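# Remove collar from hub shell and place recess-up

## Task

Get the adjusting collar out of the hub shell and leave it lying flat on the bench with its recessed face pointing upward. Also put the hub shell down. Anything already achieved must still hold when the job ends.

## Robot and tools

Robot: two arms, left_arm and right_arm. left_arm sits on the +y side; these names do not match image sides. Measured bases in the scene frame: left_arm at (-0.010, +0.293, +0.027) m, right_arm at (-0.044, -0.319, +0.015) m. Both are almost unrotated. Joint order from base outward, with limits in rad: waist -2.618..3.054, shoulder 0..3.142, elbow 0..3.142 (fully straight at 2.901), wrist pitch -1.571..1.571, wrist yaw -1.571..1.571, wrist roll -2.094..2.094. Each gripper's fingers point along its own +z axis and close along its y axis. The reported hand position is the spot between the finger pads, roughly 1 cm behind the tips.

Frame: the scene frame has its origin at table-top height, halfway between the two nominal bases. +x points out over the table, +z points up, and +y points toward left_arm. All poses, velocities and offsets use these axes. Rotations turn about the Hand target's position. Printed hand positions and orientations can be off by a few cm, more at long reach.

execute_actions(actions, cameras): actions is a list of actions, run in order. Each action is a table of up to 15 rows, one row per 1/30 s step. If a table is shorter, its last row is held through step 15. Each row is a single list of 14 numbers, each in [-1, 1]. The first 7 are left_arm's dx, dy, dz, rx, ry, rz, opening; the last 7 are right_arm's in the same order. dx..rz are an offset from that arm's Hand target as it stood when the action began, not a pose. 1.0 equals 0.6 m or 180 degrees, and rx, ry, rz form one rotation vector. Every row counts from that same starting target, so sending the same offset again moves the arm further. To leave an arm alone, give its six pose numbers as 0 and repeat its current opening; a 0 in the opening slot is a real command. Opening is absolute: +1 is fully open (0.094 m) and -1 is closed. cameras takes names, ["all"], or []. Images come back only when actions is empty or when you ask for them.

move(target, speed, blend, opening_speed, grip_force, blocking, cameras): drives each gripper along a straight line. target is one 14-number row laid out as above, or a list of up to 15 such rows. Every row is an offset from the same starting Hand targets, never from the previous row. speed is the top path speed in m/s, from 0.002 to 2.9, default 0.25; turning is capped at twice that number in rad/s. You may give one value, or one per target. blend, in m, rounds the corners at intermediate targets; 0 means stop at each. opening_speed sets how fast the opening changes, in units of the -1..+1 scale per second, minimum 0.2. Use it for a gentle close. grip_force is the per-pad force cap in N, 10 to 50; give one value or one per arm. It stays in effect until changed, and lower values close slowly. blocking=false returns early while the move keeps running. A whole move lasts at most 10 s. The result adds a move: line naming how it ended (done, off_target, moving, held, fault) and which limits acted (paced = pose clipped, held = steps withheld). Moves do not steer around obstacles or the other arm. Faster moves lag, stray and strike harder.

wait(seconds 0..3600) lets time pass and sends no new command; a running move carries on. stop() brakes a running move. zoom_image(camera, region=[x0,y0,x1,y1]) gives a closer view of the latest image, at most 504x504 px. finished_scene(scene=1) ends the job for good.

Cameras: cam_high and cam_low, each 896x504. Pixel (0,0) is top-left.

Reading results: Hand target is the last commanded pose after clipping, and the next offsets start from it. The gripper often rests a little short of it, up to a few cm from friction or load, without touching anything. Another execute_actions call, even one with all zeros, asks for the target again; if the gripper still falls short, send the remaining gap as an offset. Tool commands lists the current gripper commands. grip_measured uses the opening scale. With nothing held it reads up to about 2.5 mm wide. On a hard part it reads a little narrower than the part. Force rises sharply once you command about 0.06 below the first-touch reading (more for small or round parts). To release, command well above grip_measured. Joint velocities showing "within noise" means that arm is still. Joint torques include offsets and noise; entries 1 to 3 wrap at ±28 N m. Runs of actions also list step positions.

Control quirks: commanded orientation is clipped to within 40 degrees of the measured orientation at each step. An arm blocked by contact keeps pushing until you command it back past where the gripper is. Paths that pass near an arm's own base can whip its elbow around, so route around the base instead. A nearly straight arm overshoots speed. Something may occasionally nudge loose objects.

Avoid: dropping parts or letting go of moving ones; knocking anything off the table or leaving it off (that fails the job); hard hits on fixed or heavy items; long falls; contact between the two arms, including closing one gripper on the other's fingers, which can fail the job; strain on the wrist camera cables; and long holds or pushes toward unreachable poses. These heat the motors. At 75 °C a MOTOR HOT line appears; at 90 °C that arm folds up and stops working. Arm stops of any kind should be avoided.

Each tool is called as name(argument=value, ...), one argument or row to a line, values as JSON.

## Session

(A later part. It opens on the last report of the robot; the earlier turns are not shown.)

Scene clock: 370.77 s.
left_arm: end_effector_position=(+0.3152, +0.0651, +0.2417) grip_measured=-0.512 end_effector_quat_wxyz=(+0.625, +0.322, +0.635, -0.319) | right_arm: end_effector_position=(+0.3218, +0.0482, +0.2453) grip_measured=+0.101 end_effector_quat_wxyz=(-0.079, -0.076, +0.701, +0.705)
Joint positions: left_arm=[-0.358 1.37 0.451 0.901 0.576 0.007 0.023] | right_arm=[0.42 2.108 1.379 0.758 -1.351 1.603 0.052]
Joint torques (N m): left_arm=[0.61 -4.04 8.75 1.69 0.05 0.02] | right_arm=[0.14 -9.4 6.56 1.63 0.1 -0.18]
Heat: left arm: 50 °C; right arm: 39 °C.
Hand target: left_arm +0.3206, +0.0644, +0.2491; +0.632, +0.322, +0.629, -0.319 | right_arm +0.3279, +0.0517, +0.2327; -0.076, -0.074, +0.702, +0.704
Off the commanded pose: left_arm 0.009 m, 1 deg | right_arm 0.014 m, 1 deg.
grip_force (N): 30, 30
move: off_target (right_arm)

move(
  target=[0,0,0,0,0,0,-0.9,0,0,-0.003,0,0,0,-0.9],
  opening_speed=0.3,
  grip_force=[30,15],
  cameras=["all"],
)

zoom_image(
  camera="cam_low",
  region=[450, 10, 530, 90],
)

zoom_image(
  camera="cam_high",
  region=[435, 180, 495, 240],
)

Scene clock: 378.60 s.
left_arm: end_effector_position=(+0.3153, +0.0650, +0.2412) grip_measured=-0.512 end_effector_quat_wxyz=(+0.625, +0.322, +0.636, -0.319) | right_arm: end_effector_position=(+0.3219, +0.0482, +0.2459) grip_measured=-0.488 end_effector_quat_wxyz=(-0.077, -0.078, +0.700, +0.706)
Joint positions: left_arm=[-0.358 1.371 0.451 0.901 0.577 0.007 0.023] | right_arm=[0.42 2.108 1.379 0.764 -1.351 1.603 0.024]
Joint torques (N m): left_arm=[0.47 -4.26 8.7 1.73 0.06 0] | right_arm=[0.13 -9.24 6.37 1.62 0.11 -0.18]
Heat: left arm: 50 °C; right arm: 39 °C.
Hand target: left_arm +0.3206, +0.0644, +0.2492; +0.632, +0.322, +0.629, -0.319 | right_arm +0.3279, +0.0517, +0.2309; -0.076, -0.074, +0.702, +0.704
Off the commanded pose: left_arm 0.010 m, 1 deg | right_arm 0.017 m, 1 deg.
grip_force (N): 30, 15
move: off_target (right_arm)

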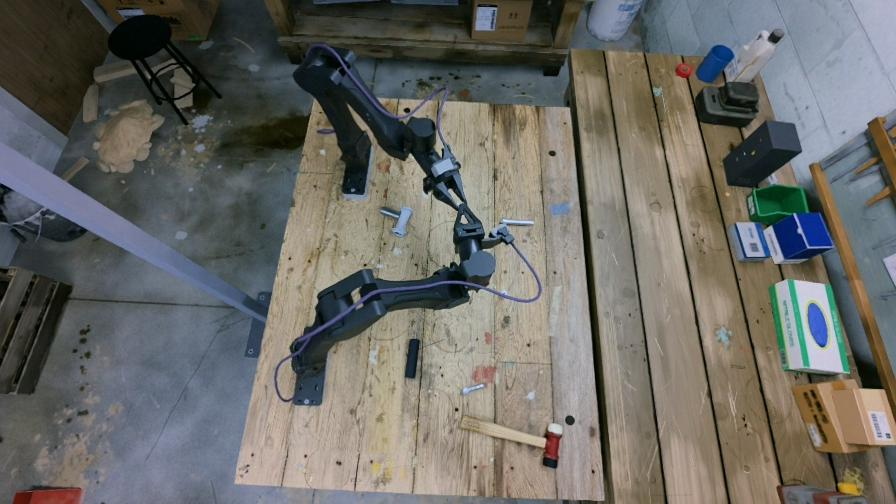

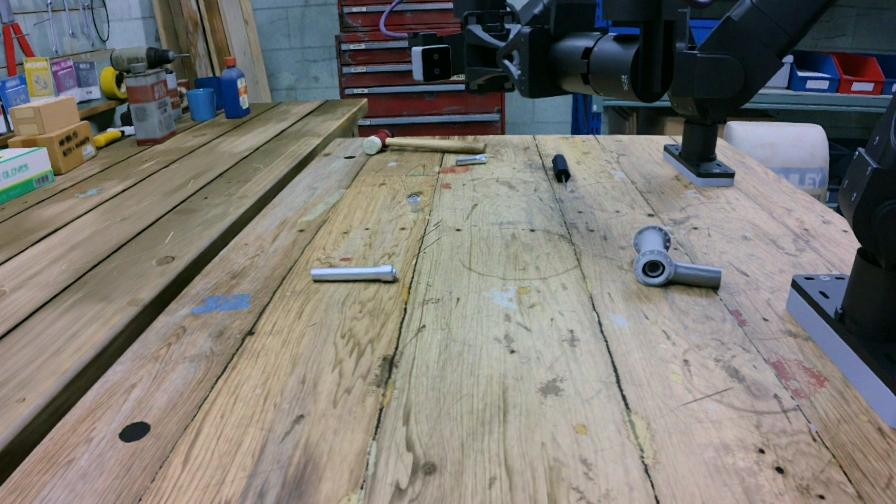

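Scaled by 6.300 from the camera's image (finer frame: 1280x720).

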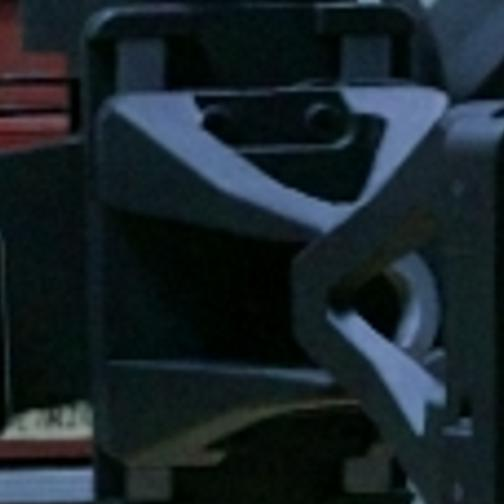

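Scaled by 8.400 from the camera's image (finer frame: 1280x720).

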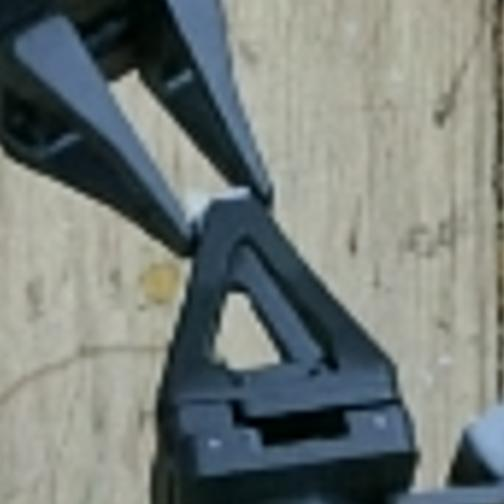

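move(
  target=[
    [0,0,0,0,0,0,-0.1,0,0,0,0,0,0,-0.9],
    [-0.1,0.147,-0.008,0,0,0,-0.1,0,0,0,0,0,0,-0.9],
    [-0.15,0.25,0.05,0,0,0,-0.1,0,0,0,0,0,0,-0.9],
  ],
  speed=[0.1,0.12,0.3],
  blend=[0,0.02,0],
  grip_force=[30,40],
  cameras=["all"],
)

zoom_image(
  camera="cam_low",
  region=[450, 10, 530, 90],
)

zoom_image(
  camera="cam_high",
  region=[435, 180, 495, 240],
)

Scene clock: 386.77 s.
left_arm: end_effector_position=(+0.2310, +0.2138, +0.2706) grip_measured=-0.103 end_effector_quat_wxyz=(+0.627, +0.310, +0.634, -0.329) | right_arm: end_effector_position=(+0.3219, +0.0482, +0.2459) grip_measured=-0.510 end_effector_quat_wxyz=(-0.077, -0.078, +0.700, +0.706)
Joint positions: left_arm=[0.457 0.799 0.295 0.523 1.388 -0.046 0.042] | right_arm=[0.42 2.108 1.379 0.764 -1.351 1.603 0.023]
Joint torques (N m): left_arm=[0.44 -1.33 9.42 1.01 0.06 0.24] | right_arm=[0.13 -9.21 6.32 1.63 0.11 -0.18]
Heat: left arm: 50 °C; right arm: 39 °C.
Hand target: left_arm +0.2306, +0.2144, +0.2792; +0.632, +0.322, +0.629, -0.318 | right_arm +0.3279, +0.0517, +0.2309; -0.076, -0.074, +0.702, +0.704
Off the commanded pose: left_arm 0.009 m, 2 deg | right_arm 0.017 m, 1 deg.
grip_force (N): 30, 40
move: done

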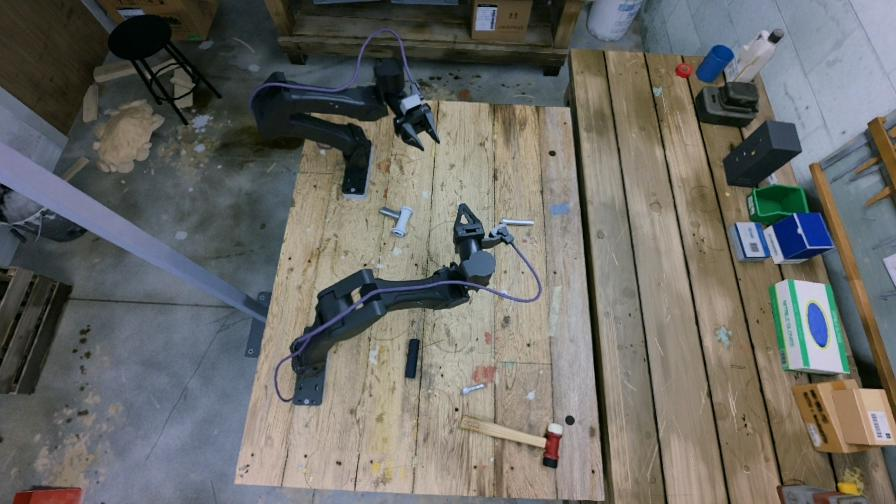

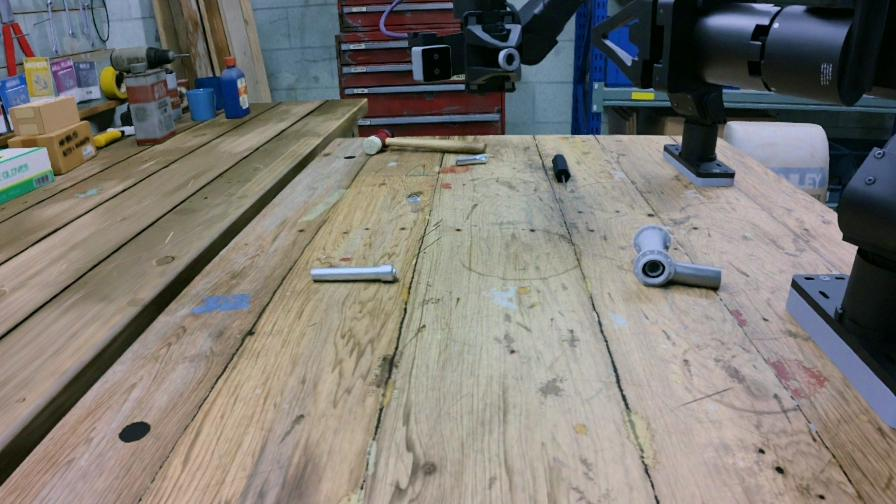

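Scaled by 6.300 from the camera's image (finer frame: 1280x720).

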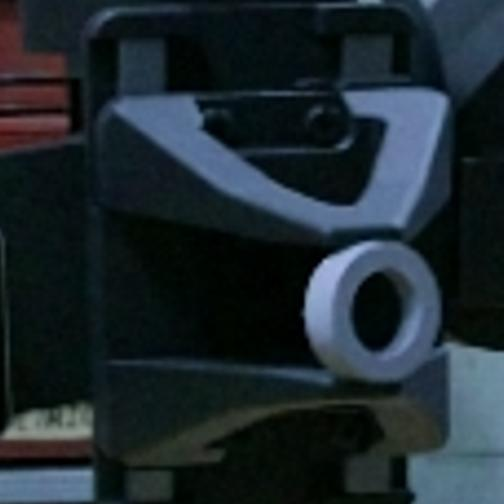

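Scaled by 8.400 from the camera's image (finer frame: 1280x720).

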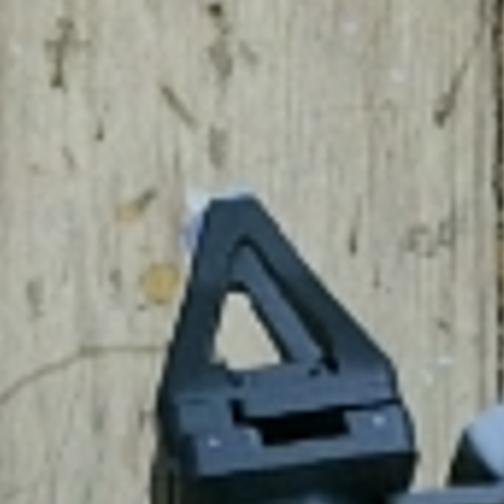

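move(
  target=[0,0,0,0,0,0,-0.1,-0.046,-0.22,-0.268,-0.412,-0.286,0.002,-0.9],
  speed=0.3,
  cameras=["all"],
)

zoom_image(
  camera="cam_low",
  region=[450, 90, 570, 210],
)

zoom_image(
  camera="cam_high",
  region=[420, 240, 500, 320],
)

Scene clock: 403.87 s.
left_arm: end_effector_position=(+0.2310, +0.2138, +0.2706) grip_measured=-0.103 end_effector_quat_wxyz=(+0.627, +0.310, +0.634, -0.329) | right_arm: end_effector_position=(+0.2993, -0.0814, +0.0599) grip_measured=-0.510 end_effector_quat_wxyz=(+0.166, -0.290, +0.941, +0.056)
Joint positions: left_arm=[0.457 0.799 0.295 0.523 1.388 -0.046 0.042] | right_arm=[0.58 1.864 1.253 -0.608 -0.009 0.004 0.023]
Joint torques (N m): left_arm=[0.43 -1.39 9.17 1.04 0.06 0.15] | right_arm=[0.35 -13.61 4.23 1.22 0.08 -0.12]
Heat: left arm: 50 °C; right arm: 39 °C.
Hand target: left_arm +0.2305, +0.2143, +0.2792; +0.633, +0.321, +0.627, -0.320 | right_arm +0.3003, -0.0803, +0.0701; +0.185, -0.294, +0.936, +0.058
Off the commanded pose: left_arm 0.009 m, 2 deg | right_arm 0.010 m, 2 deg.
grip_force (N): 30, 40
move: done

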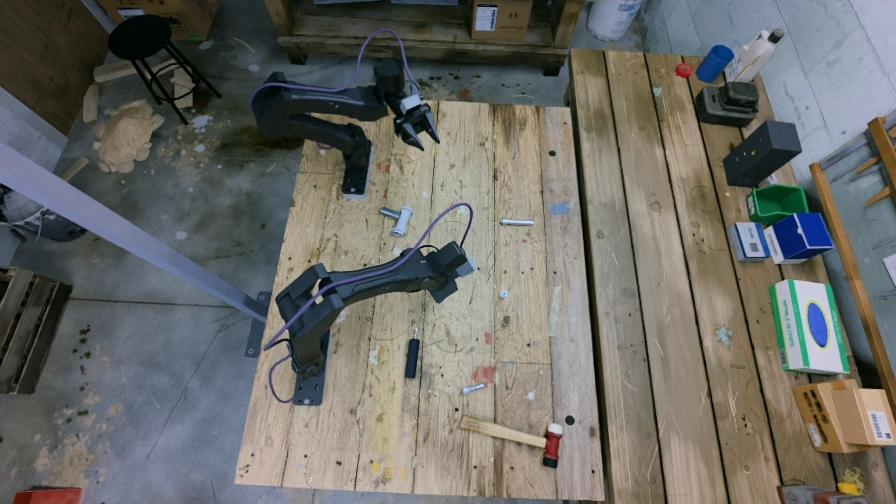

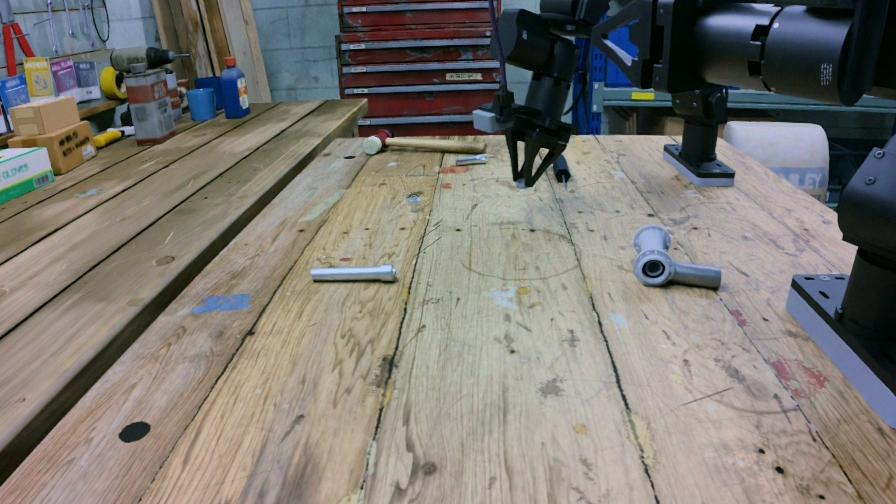

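Scaled by 4.200 from the camera's image (finer frame: 1280x720).

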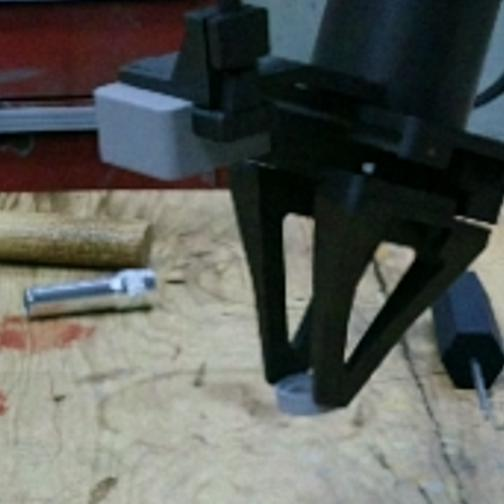

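Scaled by 6.300 from the camera's image (finer frame: 1280x720).

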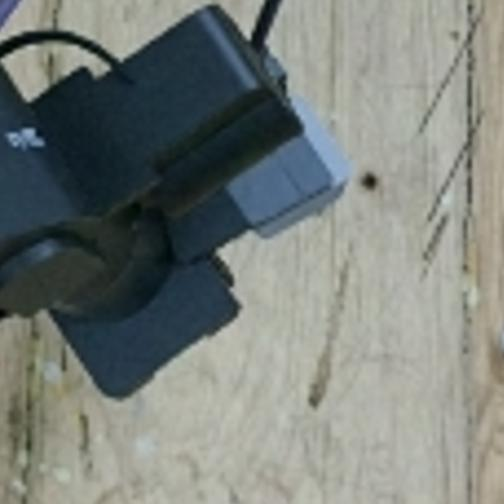

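move(
  target=[0,0,0,0,0,0,-0.1,0,0,-0.065,0,0,0,-0.9],
  speed=0.06,
  cameras=["cam_low"],
)

zoom_image(
  camera="cam_low",
  region=[480, 150, 560, 230],
)

Scene clock: 409.50 s.
left_arm: end_effector_position=(+0.2310, +0.2138, +0.2706) grip_measured=-0.103 end_effector_quat_wxyz=(+0.627, +0.310, +0.634, -0.329) | right_arm: end_effector_position=(+0.3033, -0.0787, +0.0447) grip_measured=-0.510 end_effector_quat_wxyz=(+0.194, -0.288, +0.935, +0.065)
Joint positions: left_arm=[0.457 0.799 0.295 0.523 1.388 -0.046 0.042] | right_arm=[0.58 1.864 1.163 -0.458 -0.008 0.003 0.023]
Joint torques (N m): left_arm=[0.27 -1.33 9.33 1.02 0.11 0.15] | right_arm=[0.34 -7.8 4.15 1.32 0.09 -0.1]
Heat: left arm: 50 °C; right arm: 39 °C.
Hand target: left_arm +0.2305, +0.2143, +0.2792; +0.633, +0.321, +0.627, -0.320 | right_arm +0.3004, -0.0802, +0.0311; +0.186, -0.294, +0.936, +0.058
Off the commanded pose: left_arm 0.009 m, 2 deg | right_arm 0.014 m, 1 deg.
grip_force (N): 30, 40
move: off_target (right_arm)

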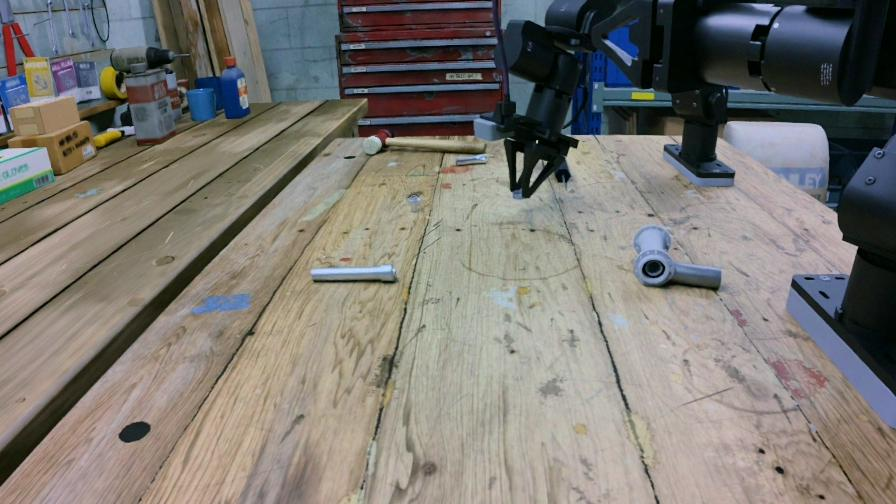

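Scaled by 6.300 from the camera's image (finer frame: 1280x720).

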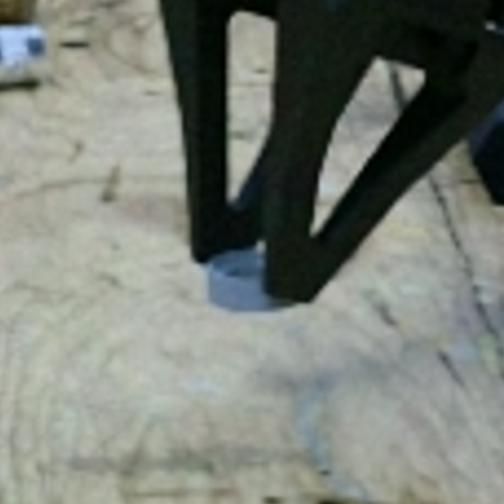

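move(
  target=[0,0,0,0,0,0,-0.1,-0.004,-0.002,-0.045,0,0,0,-0.9],
  speed=0.05,
  cameras=["cam_low"],
)

zoom_image(
  camera="cam_low",
  region=[480, 150, 560, 230],
)

Scene clock: 413.97 s.
left_arm: end_effector_position=(+0.2310, +0.2138, +0.2706) grip_measured=-0.103 end_effector_quat_wxyz=(+0.627, +0.310, +0.634, -0.329) | right_arm: end_effector_position=(+0.3027, -0.0793, +0.0207) grip_measured=-0.510 end_effector_quat_wxyz=(+0.198, -0.288, +0.935, +0.065)
Joint positions: left_arm=[0.457 0.799 0.295 0.523 1.388 -0.046 0.042] | right_arm=[0.58 1.903 1.103 -0.352 -0.008 0.003 0.023]
Joint torques (N m): left_arm=[0.32 -1.46 9.24 1.03 0.06 0.12] | right_arm=[0.44 -7.24 3.84 1.32 0.09 -0.09]
Heat: left arm: 50 °C; right arm: 39 °C.
Hand target: left_arm +0.2305, +0.2143, +0.2792; +0.633, +0.321, +0.627, -0.320 | right_arm +0.2979, -0.0814, +0.0041; +0.185, -0.294, +0.936, +0.058
Off the commanded pose: left_arm 0.009 m, 2 deg | right_arm 0.017 m, 2 deg.
grip_force (N): 30, 40
move: off_target (right_arm)

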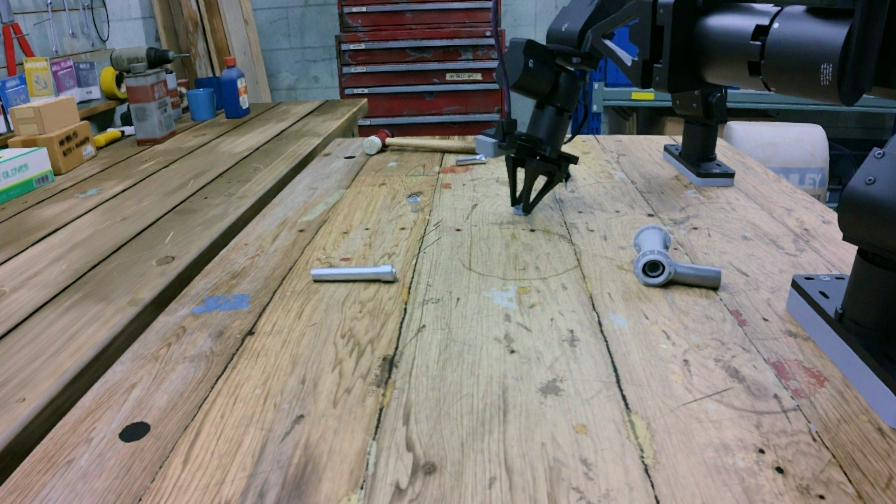

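Scaled by 6.300 from the camera's image (finer frame: 1280x720).

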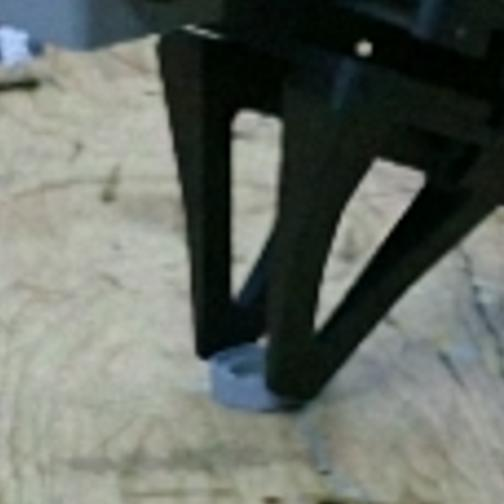

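move(
  target=[0,0,0,0,0,0,-0.1,0,0,-0.012,0,0,0,-0.9],
  speed=0.04,
)

move(
  target=[0,0,0,0,0,0,-0.1,0,0,-0.01,0,0,0,-0.9],
  speed=0.04,
  cameras=["cam_low"],
)

zoom_image(
  camera="cam_low",
  region=[490, 180, 550, 240],
)

Scene clock: 417.77 s.
left_arm: end_effector_position=(+0.2310, +0.2138, +0.2706) grip_measured=-0.103 end_effector_quat_wxyz=(+0.627, +0.310, +0.634, -0.329) | right_arm: end_effector_position=(+0.3076, -0.0763, +0.0202) grip_measured=-0.510 end_effector_quat_wxyz=(+0.210, -0.287, +0.932, +0.068)
Joint positions: left_arm=[0.457 0.799 0.295 0.523 1.388 -0.046 0.042] | right_arm=[0.58 1.908 1.096 -0.312 -0.006 0.003 0.023]
Joint torques (N m): left_arm=[0.42 -1.47 9.22 1.03 0.07 0.13] | right_arm=[0.42 -6.56 3.45 1.25 0.07 -0.09]
Heat: left arm: 50 °C; right arm: 38 °C.
Hand target: left_arm +0.2305, +0.2143, +0.2792; +0.633, +0.321, +0.627, -0.320 | right_arm +0.2980, -0.0814, -0.0031; +0.186, -0.294, +0.936, +0.058
Off the commanded pose: left_arm 0.009 m, 2 deg | right_arm 0.026 m, 3 deg.
grip_force (N): 30, 40
move: off_target (right_arm)

Scene clock: 418.50 s.
left_arm: end_effector_position=(+0.2310, +0.2138, +0.2706) grip_measured=-0.103 end_effector_quat_wxyz=(+0.627, +0.310, +0.634, -0.329) | right_arm: end_effector_position=(+0.3118, -0.0740, +0.0201) grip_measured=-0.510 end_effector_quat_wxyz=(+0.221, -0.286, +0.930, +0.070)
Joint positions: left_arm=[0.457 0.799 0.295 0.523 1.388 -0.046 0.042] | right_arm=[0.58 1.913 1.09 -0.28 -0.003 0.003 0.023]
Joint torques (N m): left_arm=[0.35 -1.4 9.29 1.04 0.08 0.15] | right_arm=[0.42 -5.94 3.21 1.19 0.06 -0.09]
Heat: left arm: 50 °C; right arm: 38 °C.
Hand target: left_arm +0.2305, +0.2143, +0.2792; +0.633, +0.321, +0.627, -0.320 | right_arm +0.2979, -0.0815, -0.0091; +0.186, -0.294, +0.936, +0.058
Off the commanded pose: left_arm 0.009 m, 2 deg | right_arm 0.033 m, 4 deg.
grip_force (N): 30, 40
move: off_target (right_arm)

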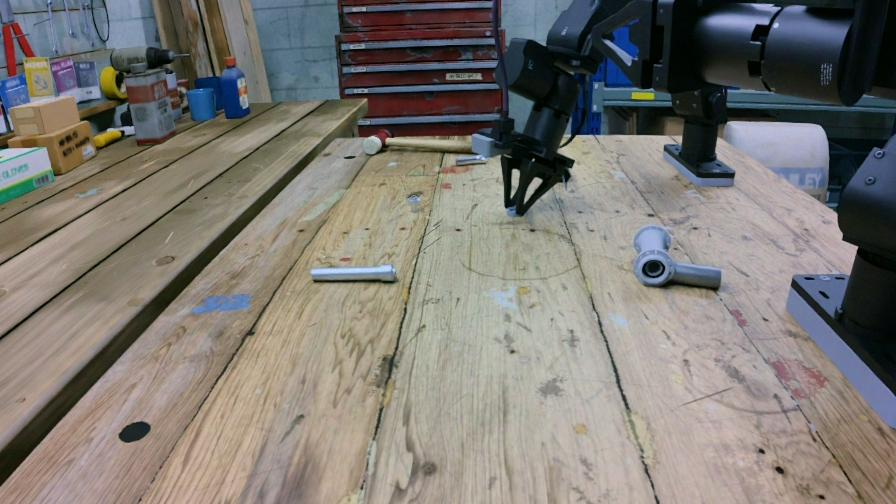

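Scaled by 8.400 from the camera's image (finer frame: 1280x720).

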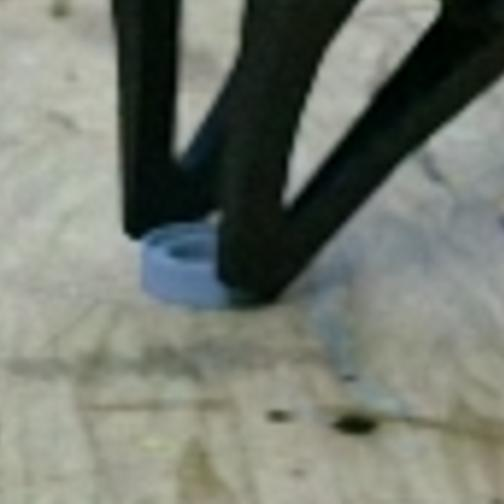

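move(
  target=[
    [0,0,0,0,0,0,-0.1,0.02,0.011,0.026,0,0,0,-0.9],
    [0,0,0,0,0,0,-0.1,0.02,0.011,0.026,0,0,0,0.0],
  ],
  speed=0.05,
  opening_speed=0.5,
  cameras=["cam_low"],
)

zoom_image(
  camera="cam_low",
  region=[490, 180, 550, 240],
)

Scene clock: 425.13 s.
left_arm: end_effector_position=(+0.2310, +0.2138, +0.2706) grip_measured=-0.103 end_effector_quat_wxyz=(+0.627, +0.310, +0.634, -0.329) | right_arm: end_effector_position=(+0.3141, -0.0727, +0.0196) grip_measured=-0.002 end_effector_quat_wxyz=(+0.209, -0.289, +0.932, +0.066)
Joint positions: left_arm=[0.457 0.799 0.295 0.523 1.388 -0.046 0.042] | right_arm=[0.58 1.937 1.135 -0.329 -0.002 0 0.047]
Joint torques (N m): left_arm=[0.4 -1.36 9.36 1.06 0.07 0.15] | right_arm=[0.09 -7.19 6.45 0.88 0.05 -0.09]
Heat: left arm: 50 °C; right arm: 38 °C.
Hand target: left_arm +0.2305, +0.2143, +0.2792; +0.633, +0.321, +0.627, -0.320 | right_arm +0.3099, -0.0749, +0.0065; +0.185, -0.294, +0.936, +0.058
Off the commanded pose: left_arm 0.009 m, 2 deg | right_arm 0.014 m, 3 deg.
grip_force (N): 30, 40
move: off_target (right_arm); target 2's new opening was sent with right_arm's hand 0.015 m and 3 deg from that target

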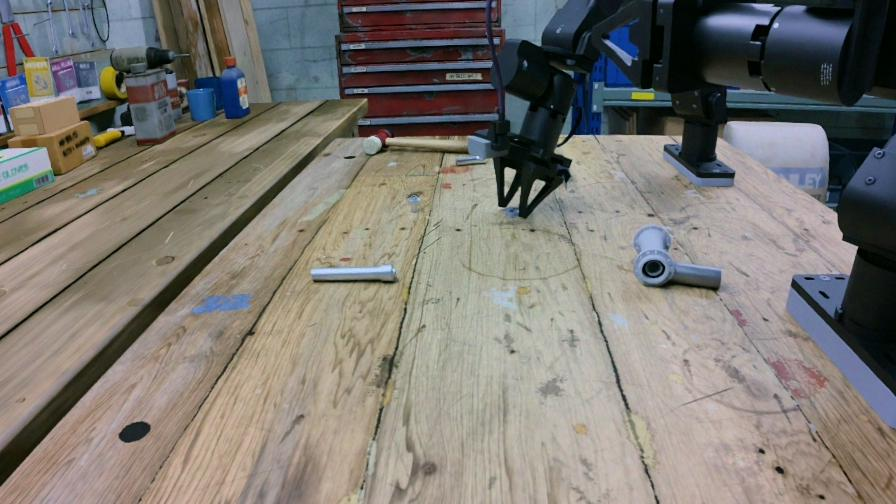

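Scaled by 8.400 from the camera's image (finer frame: 1280x720).

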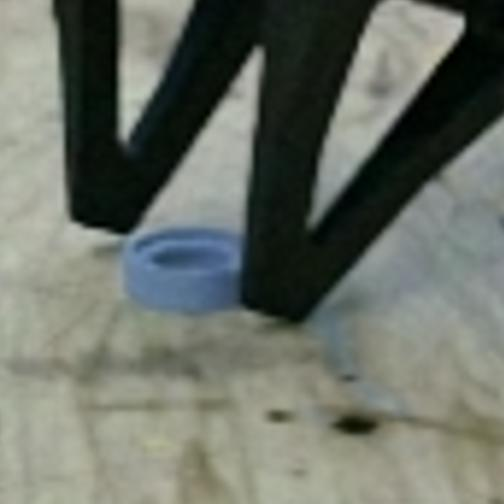

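move(
  target=[
    [0,0,0,0,0,0,-0.1,0,0,0,0,0,0,0.5],
    [0,0,0,0,0,0,-0.1,-0.01,-0.01,0.2,0,0,0,0.5],
    [0,0,0,0,0,0,-0.1,-0.15,-0.15,0.3,0,0,0,0.5],
  ],
  speed=[0.1,0.12,0.3],
  blend=[0,0.03,0],
  cameras=["all"],
)

zoom_image(
  camera="cam_low",
  region=[490, 180, 550, 240],
)

Scene clock: 434.43 s.
left_arm: end_effector_position=(+0.2310, +0.2138, +0.2706) grip_measured=-0.103 end_effector_quat_wxyz=(+0.627, +0.310, +0.634, -0.329) | right_arm: end_effector_position=(+0.2289, -0.1601, +0.1902) grip_measured=+0.498 end_effector_quat_wxyz=(+0.198, -0.291, +0.934, +0.057)
Joint positions: left_arm=[0.457 0.799 0.295 0.523 1.388 -0.046 0.042] | right_arm=[0.489 1.36 1.229 -1.027 -0.029 -0.089 0.07]
Joint torques (N m): left_arm=[0.32 -1.35 9.24 1.06 0.04 0.15] | right_arm=[-0.53 -6.75 4.56 0.92 -0.11 -0.03]
Heat: left arm: 50 °C; right arm: 39 °C.
Hand target: left_arm +0.2305, +0.2143, +0.2792; +0.633, +0.321, +0.627, -0.320 | right_arm +0.2199, -0.1649, +0.1865; +0.186, -0.294, +0.936, +0.058
Off the commanded pose: left_arm 0.009 m, 2 deg | right_arm 0.011 m, 1 deg.
grip_force (N): 30, 40
move: off_target (right_arm)

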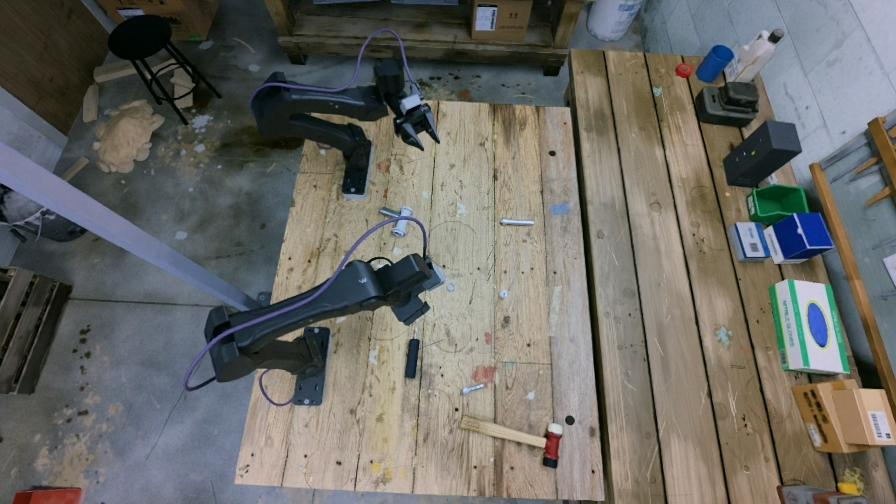

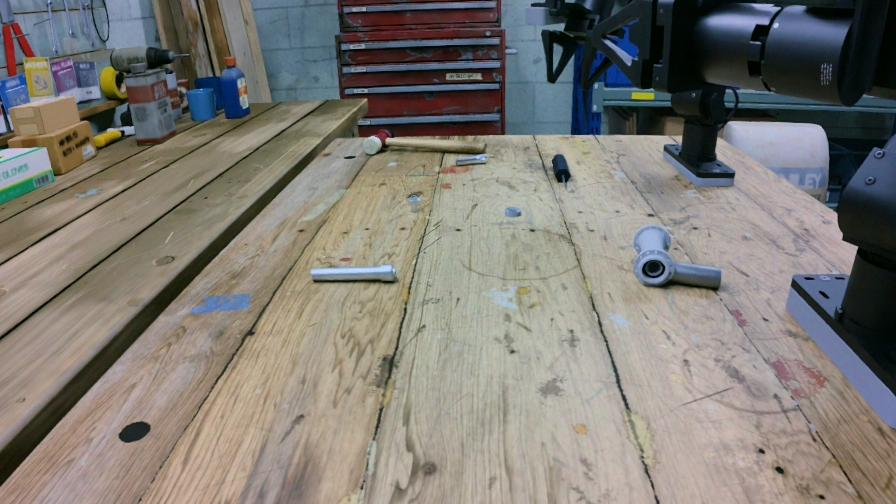

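Scaled by 8.400 from the camera's image (finer frame: 1280x720).

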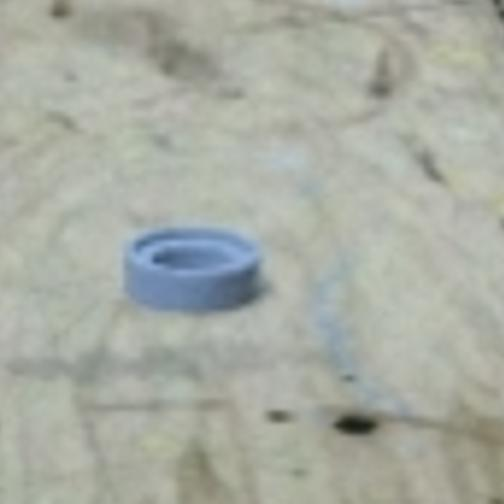

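finished_scene(
)

The scene is finished: the task was done.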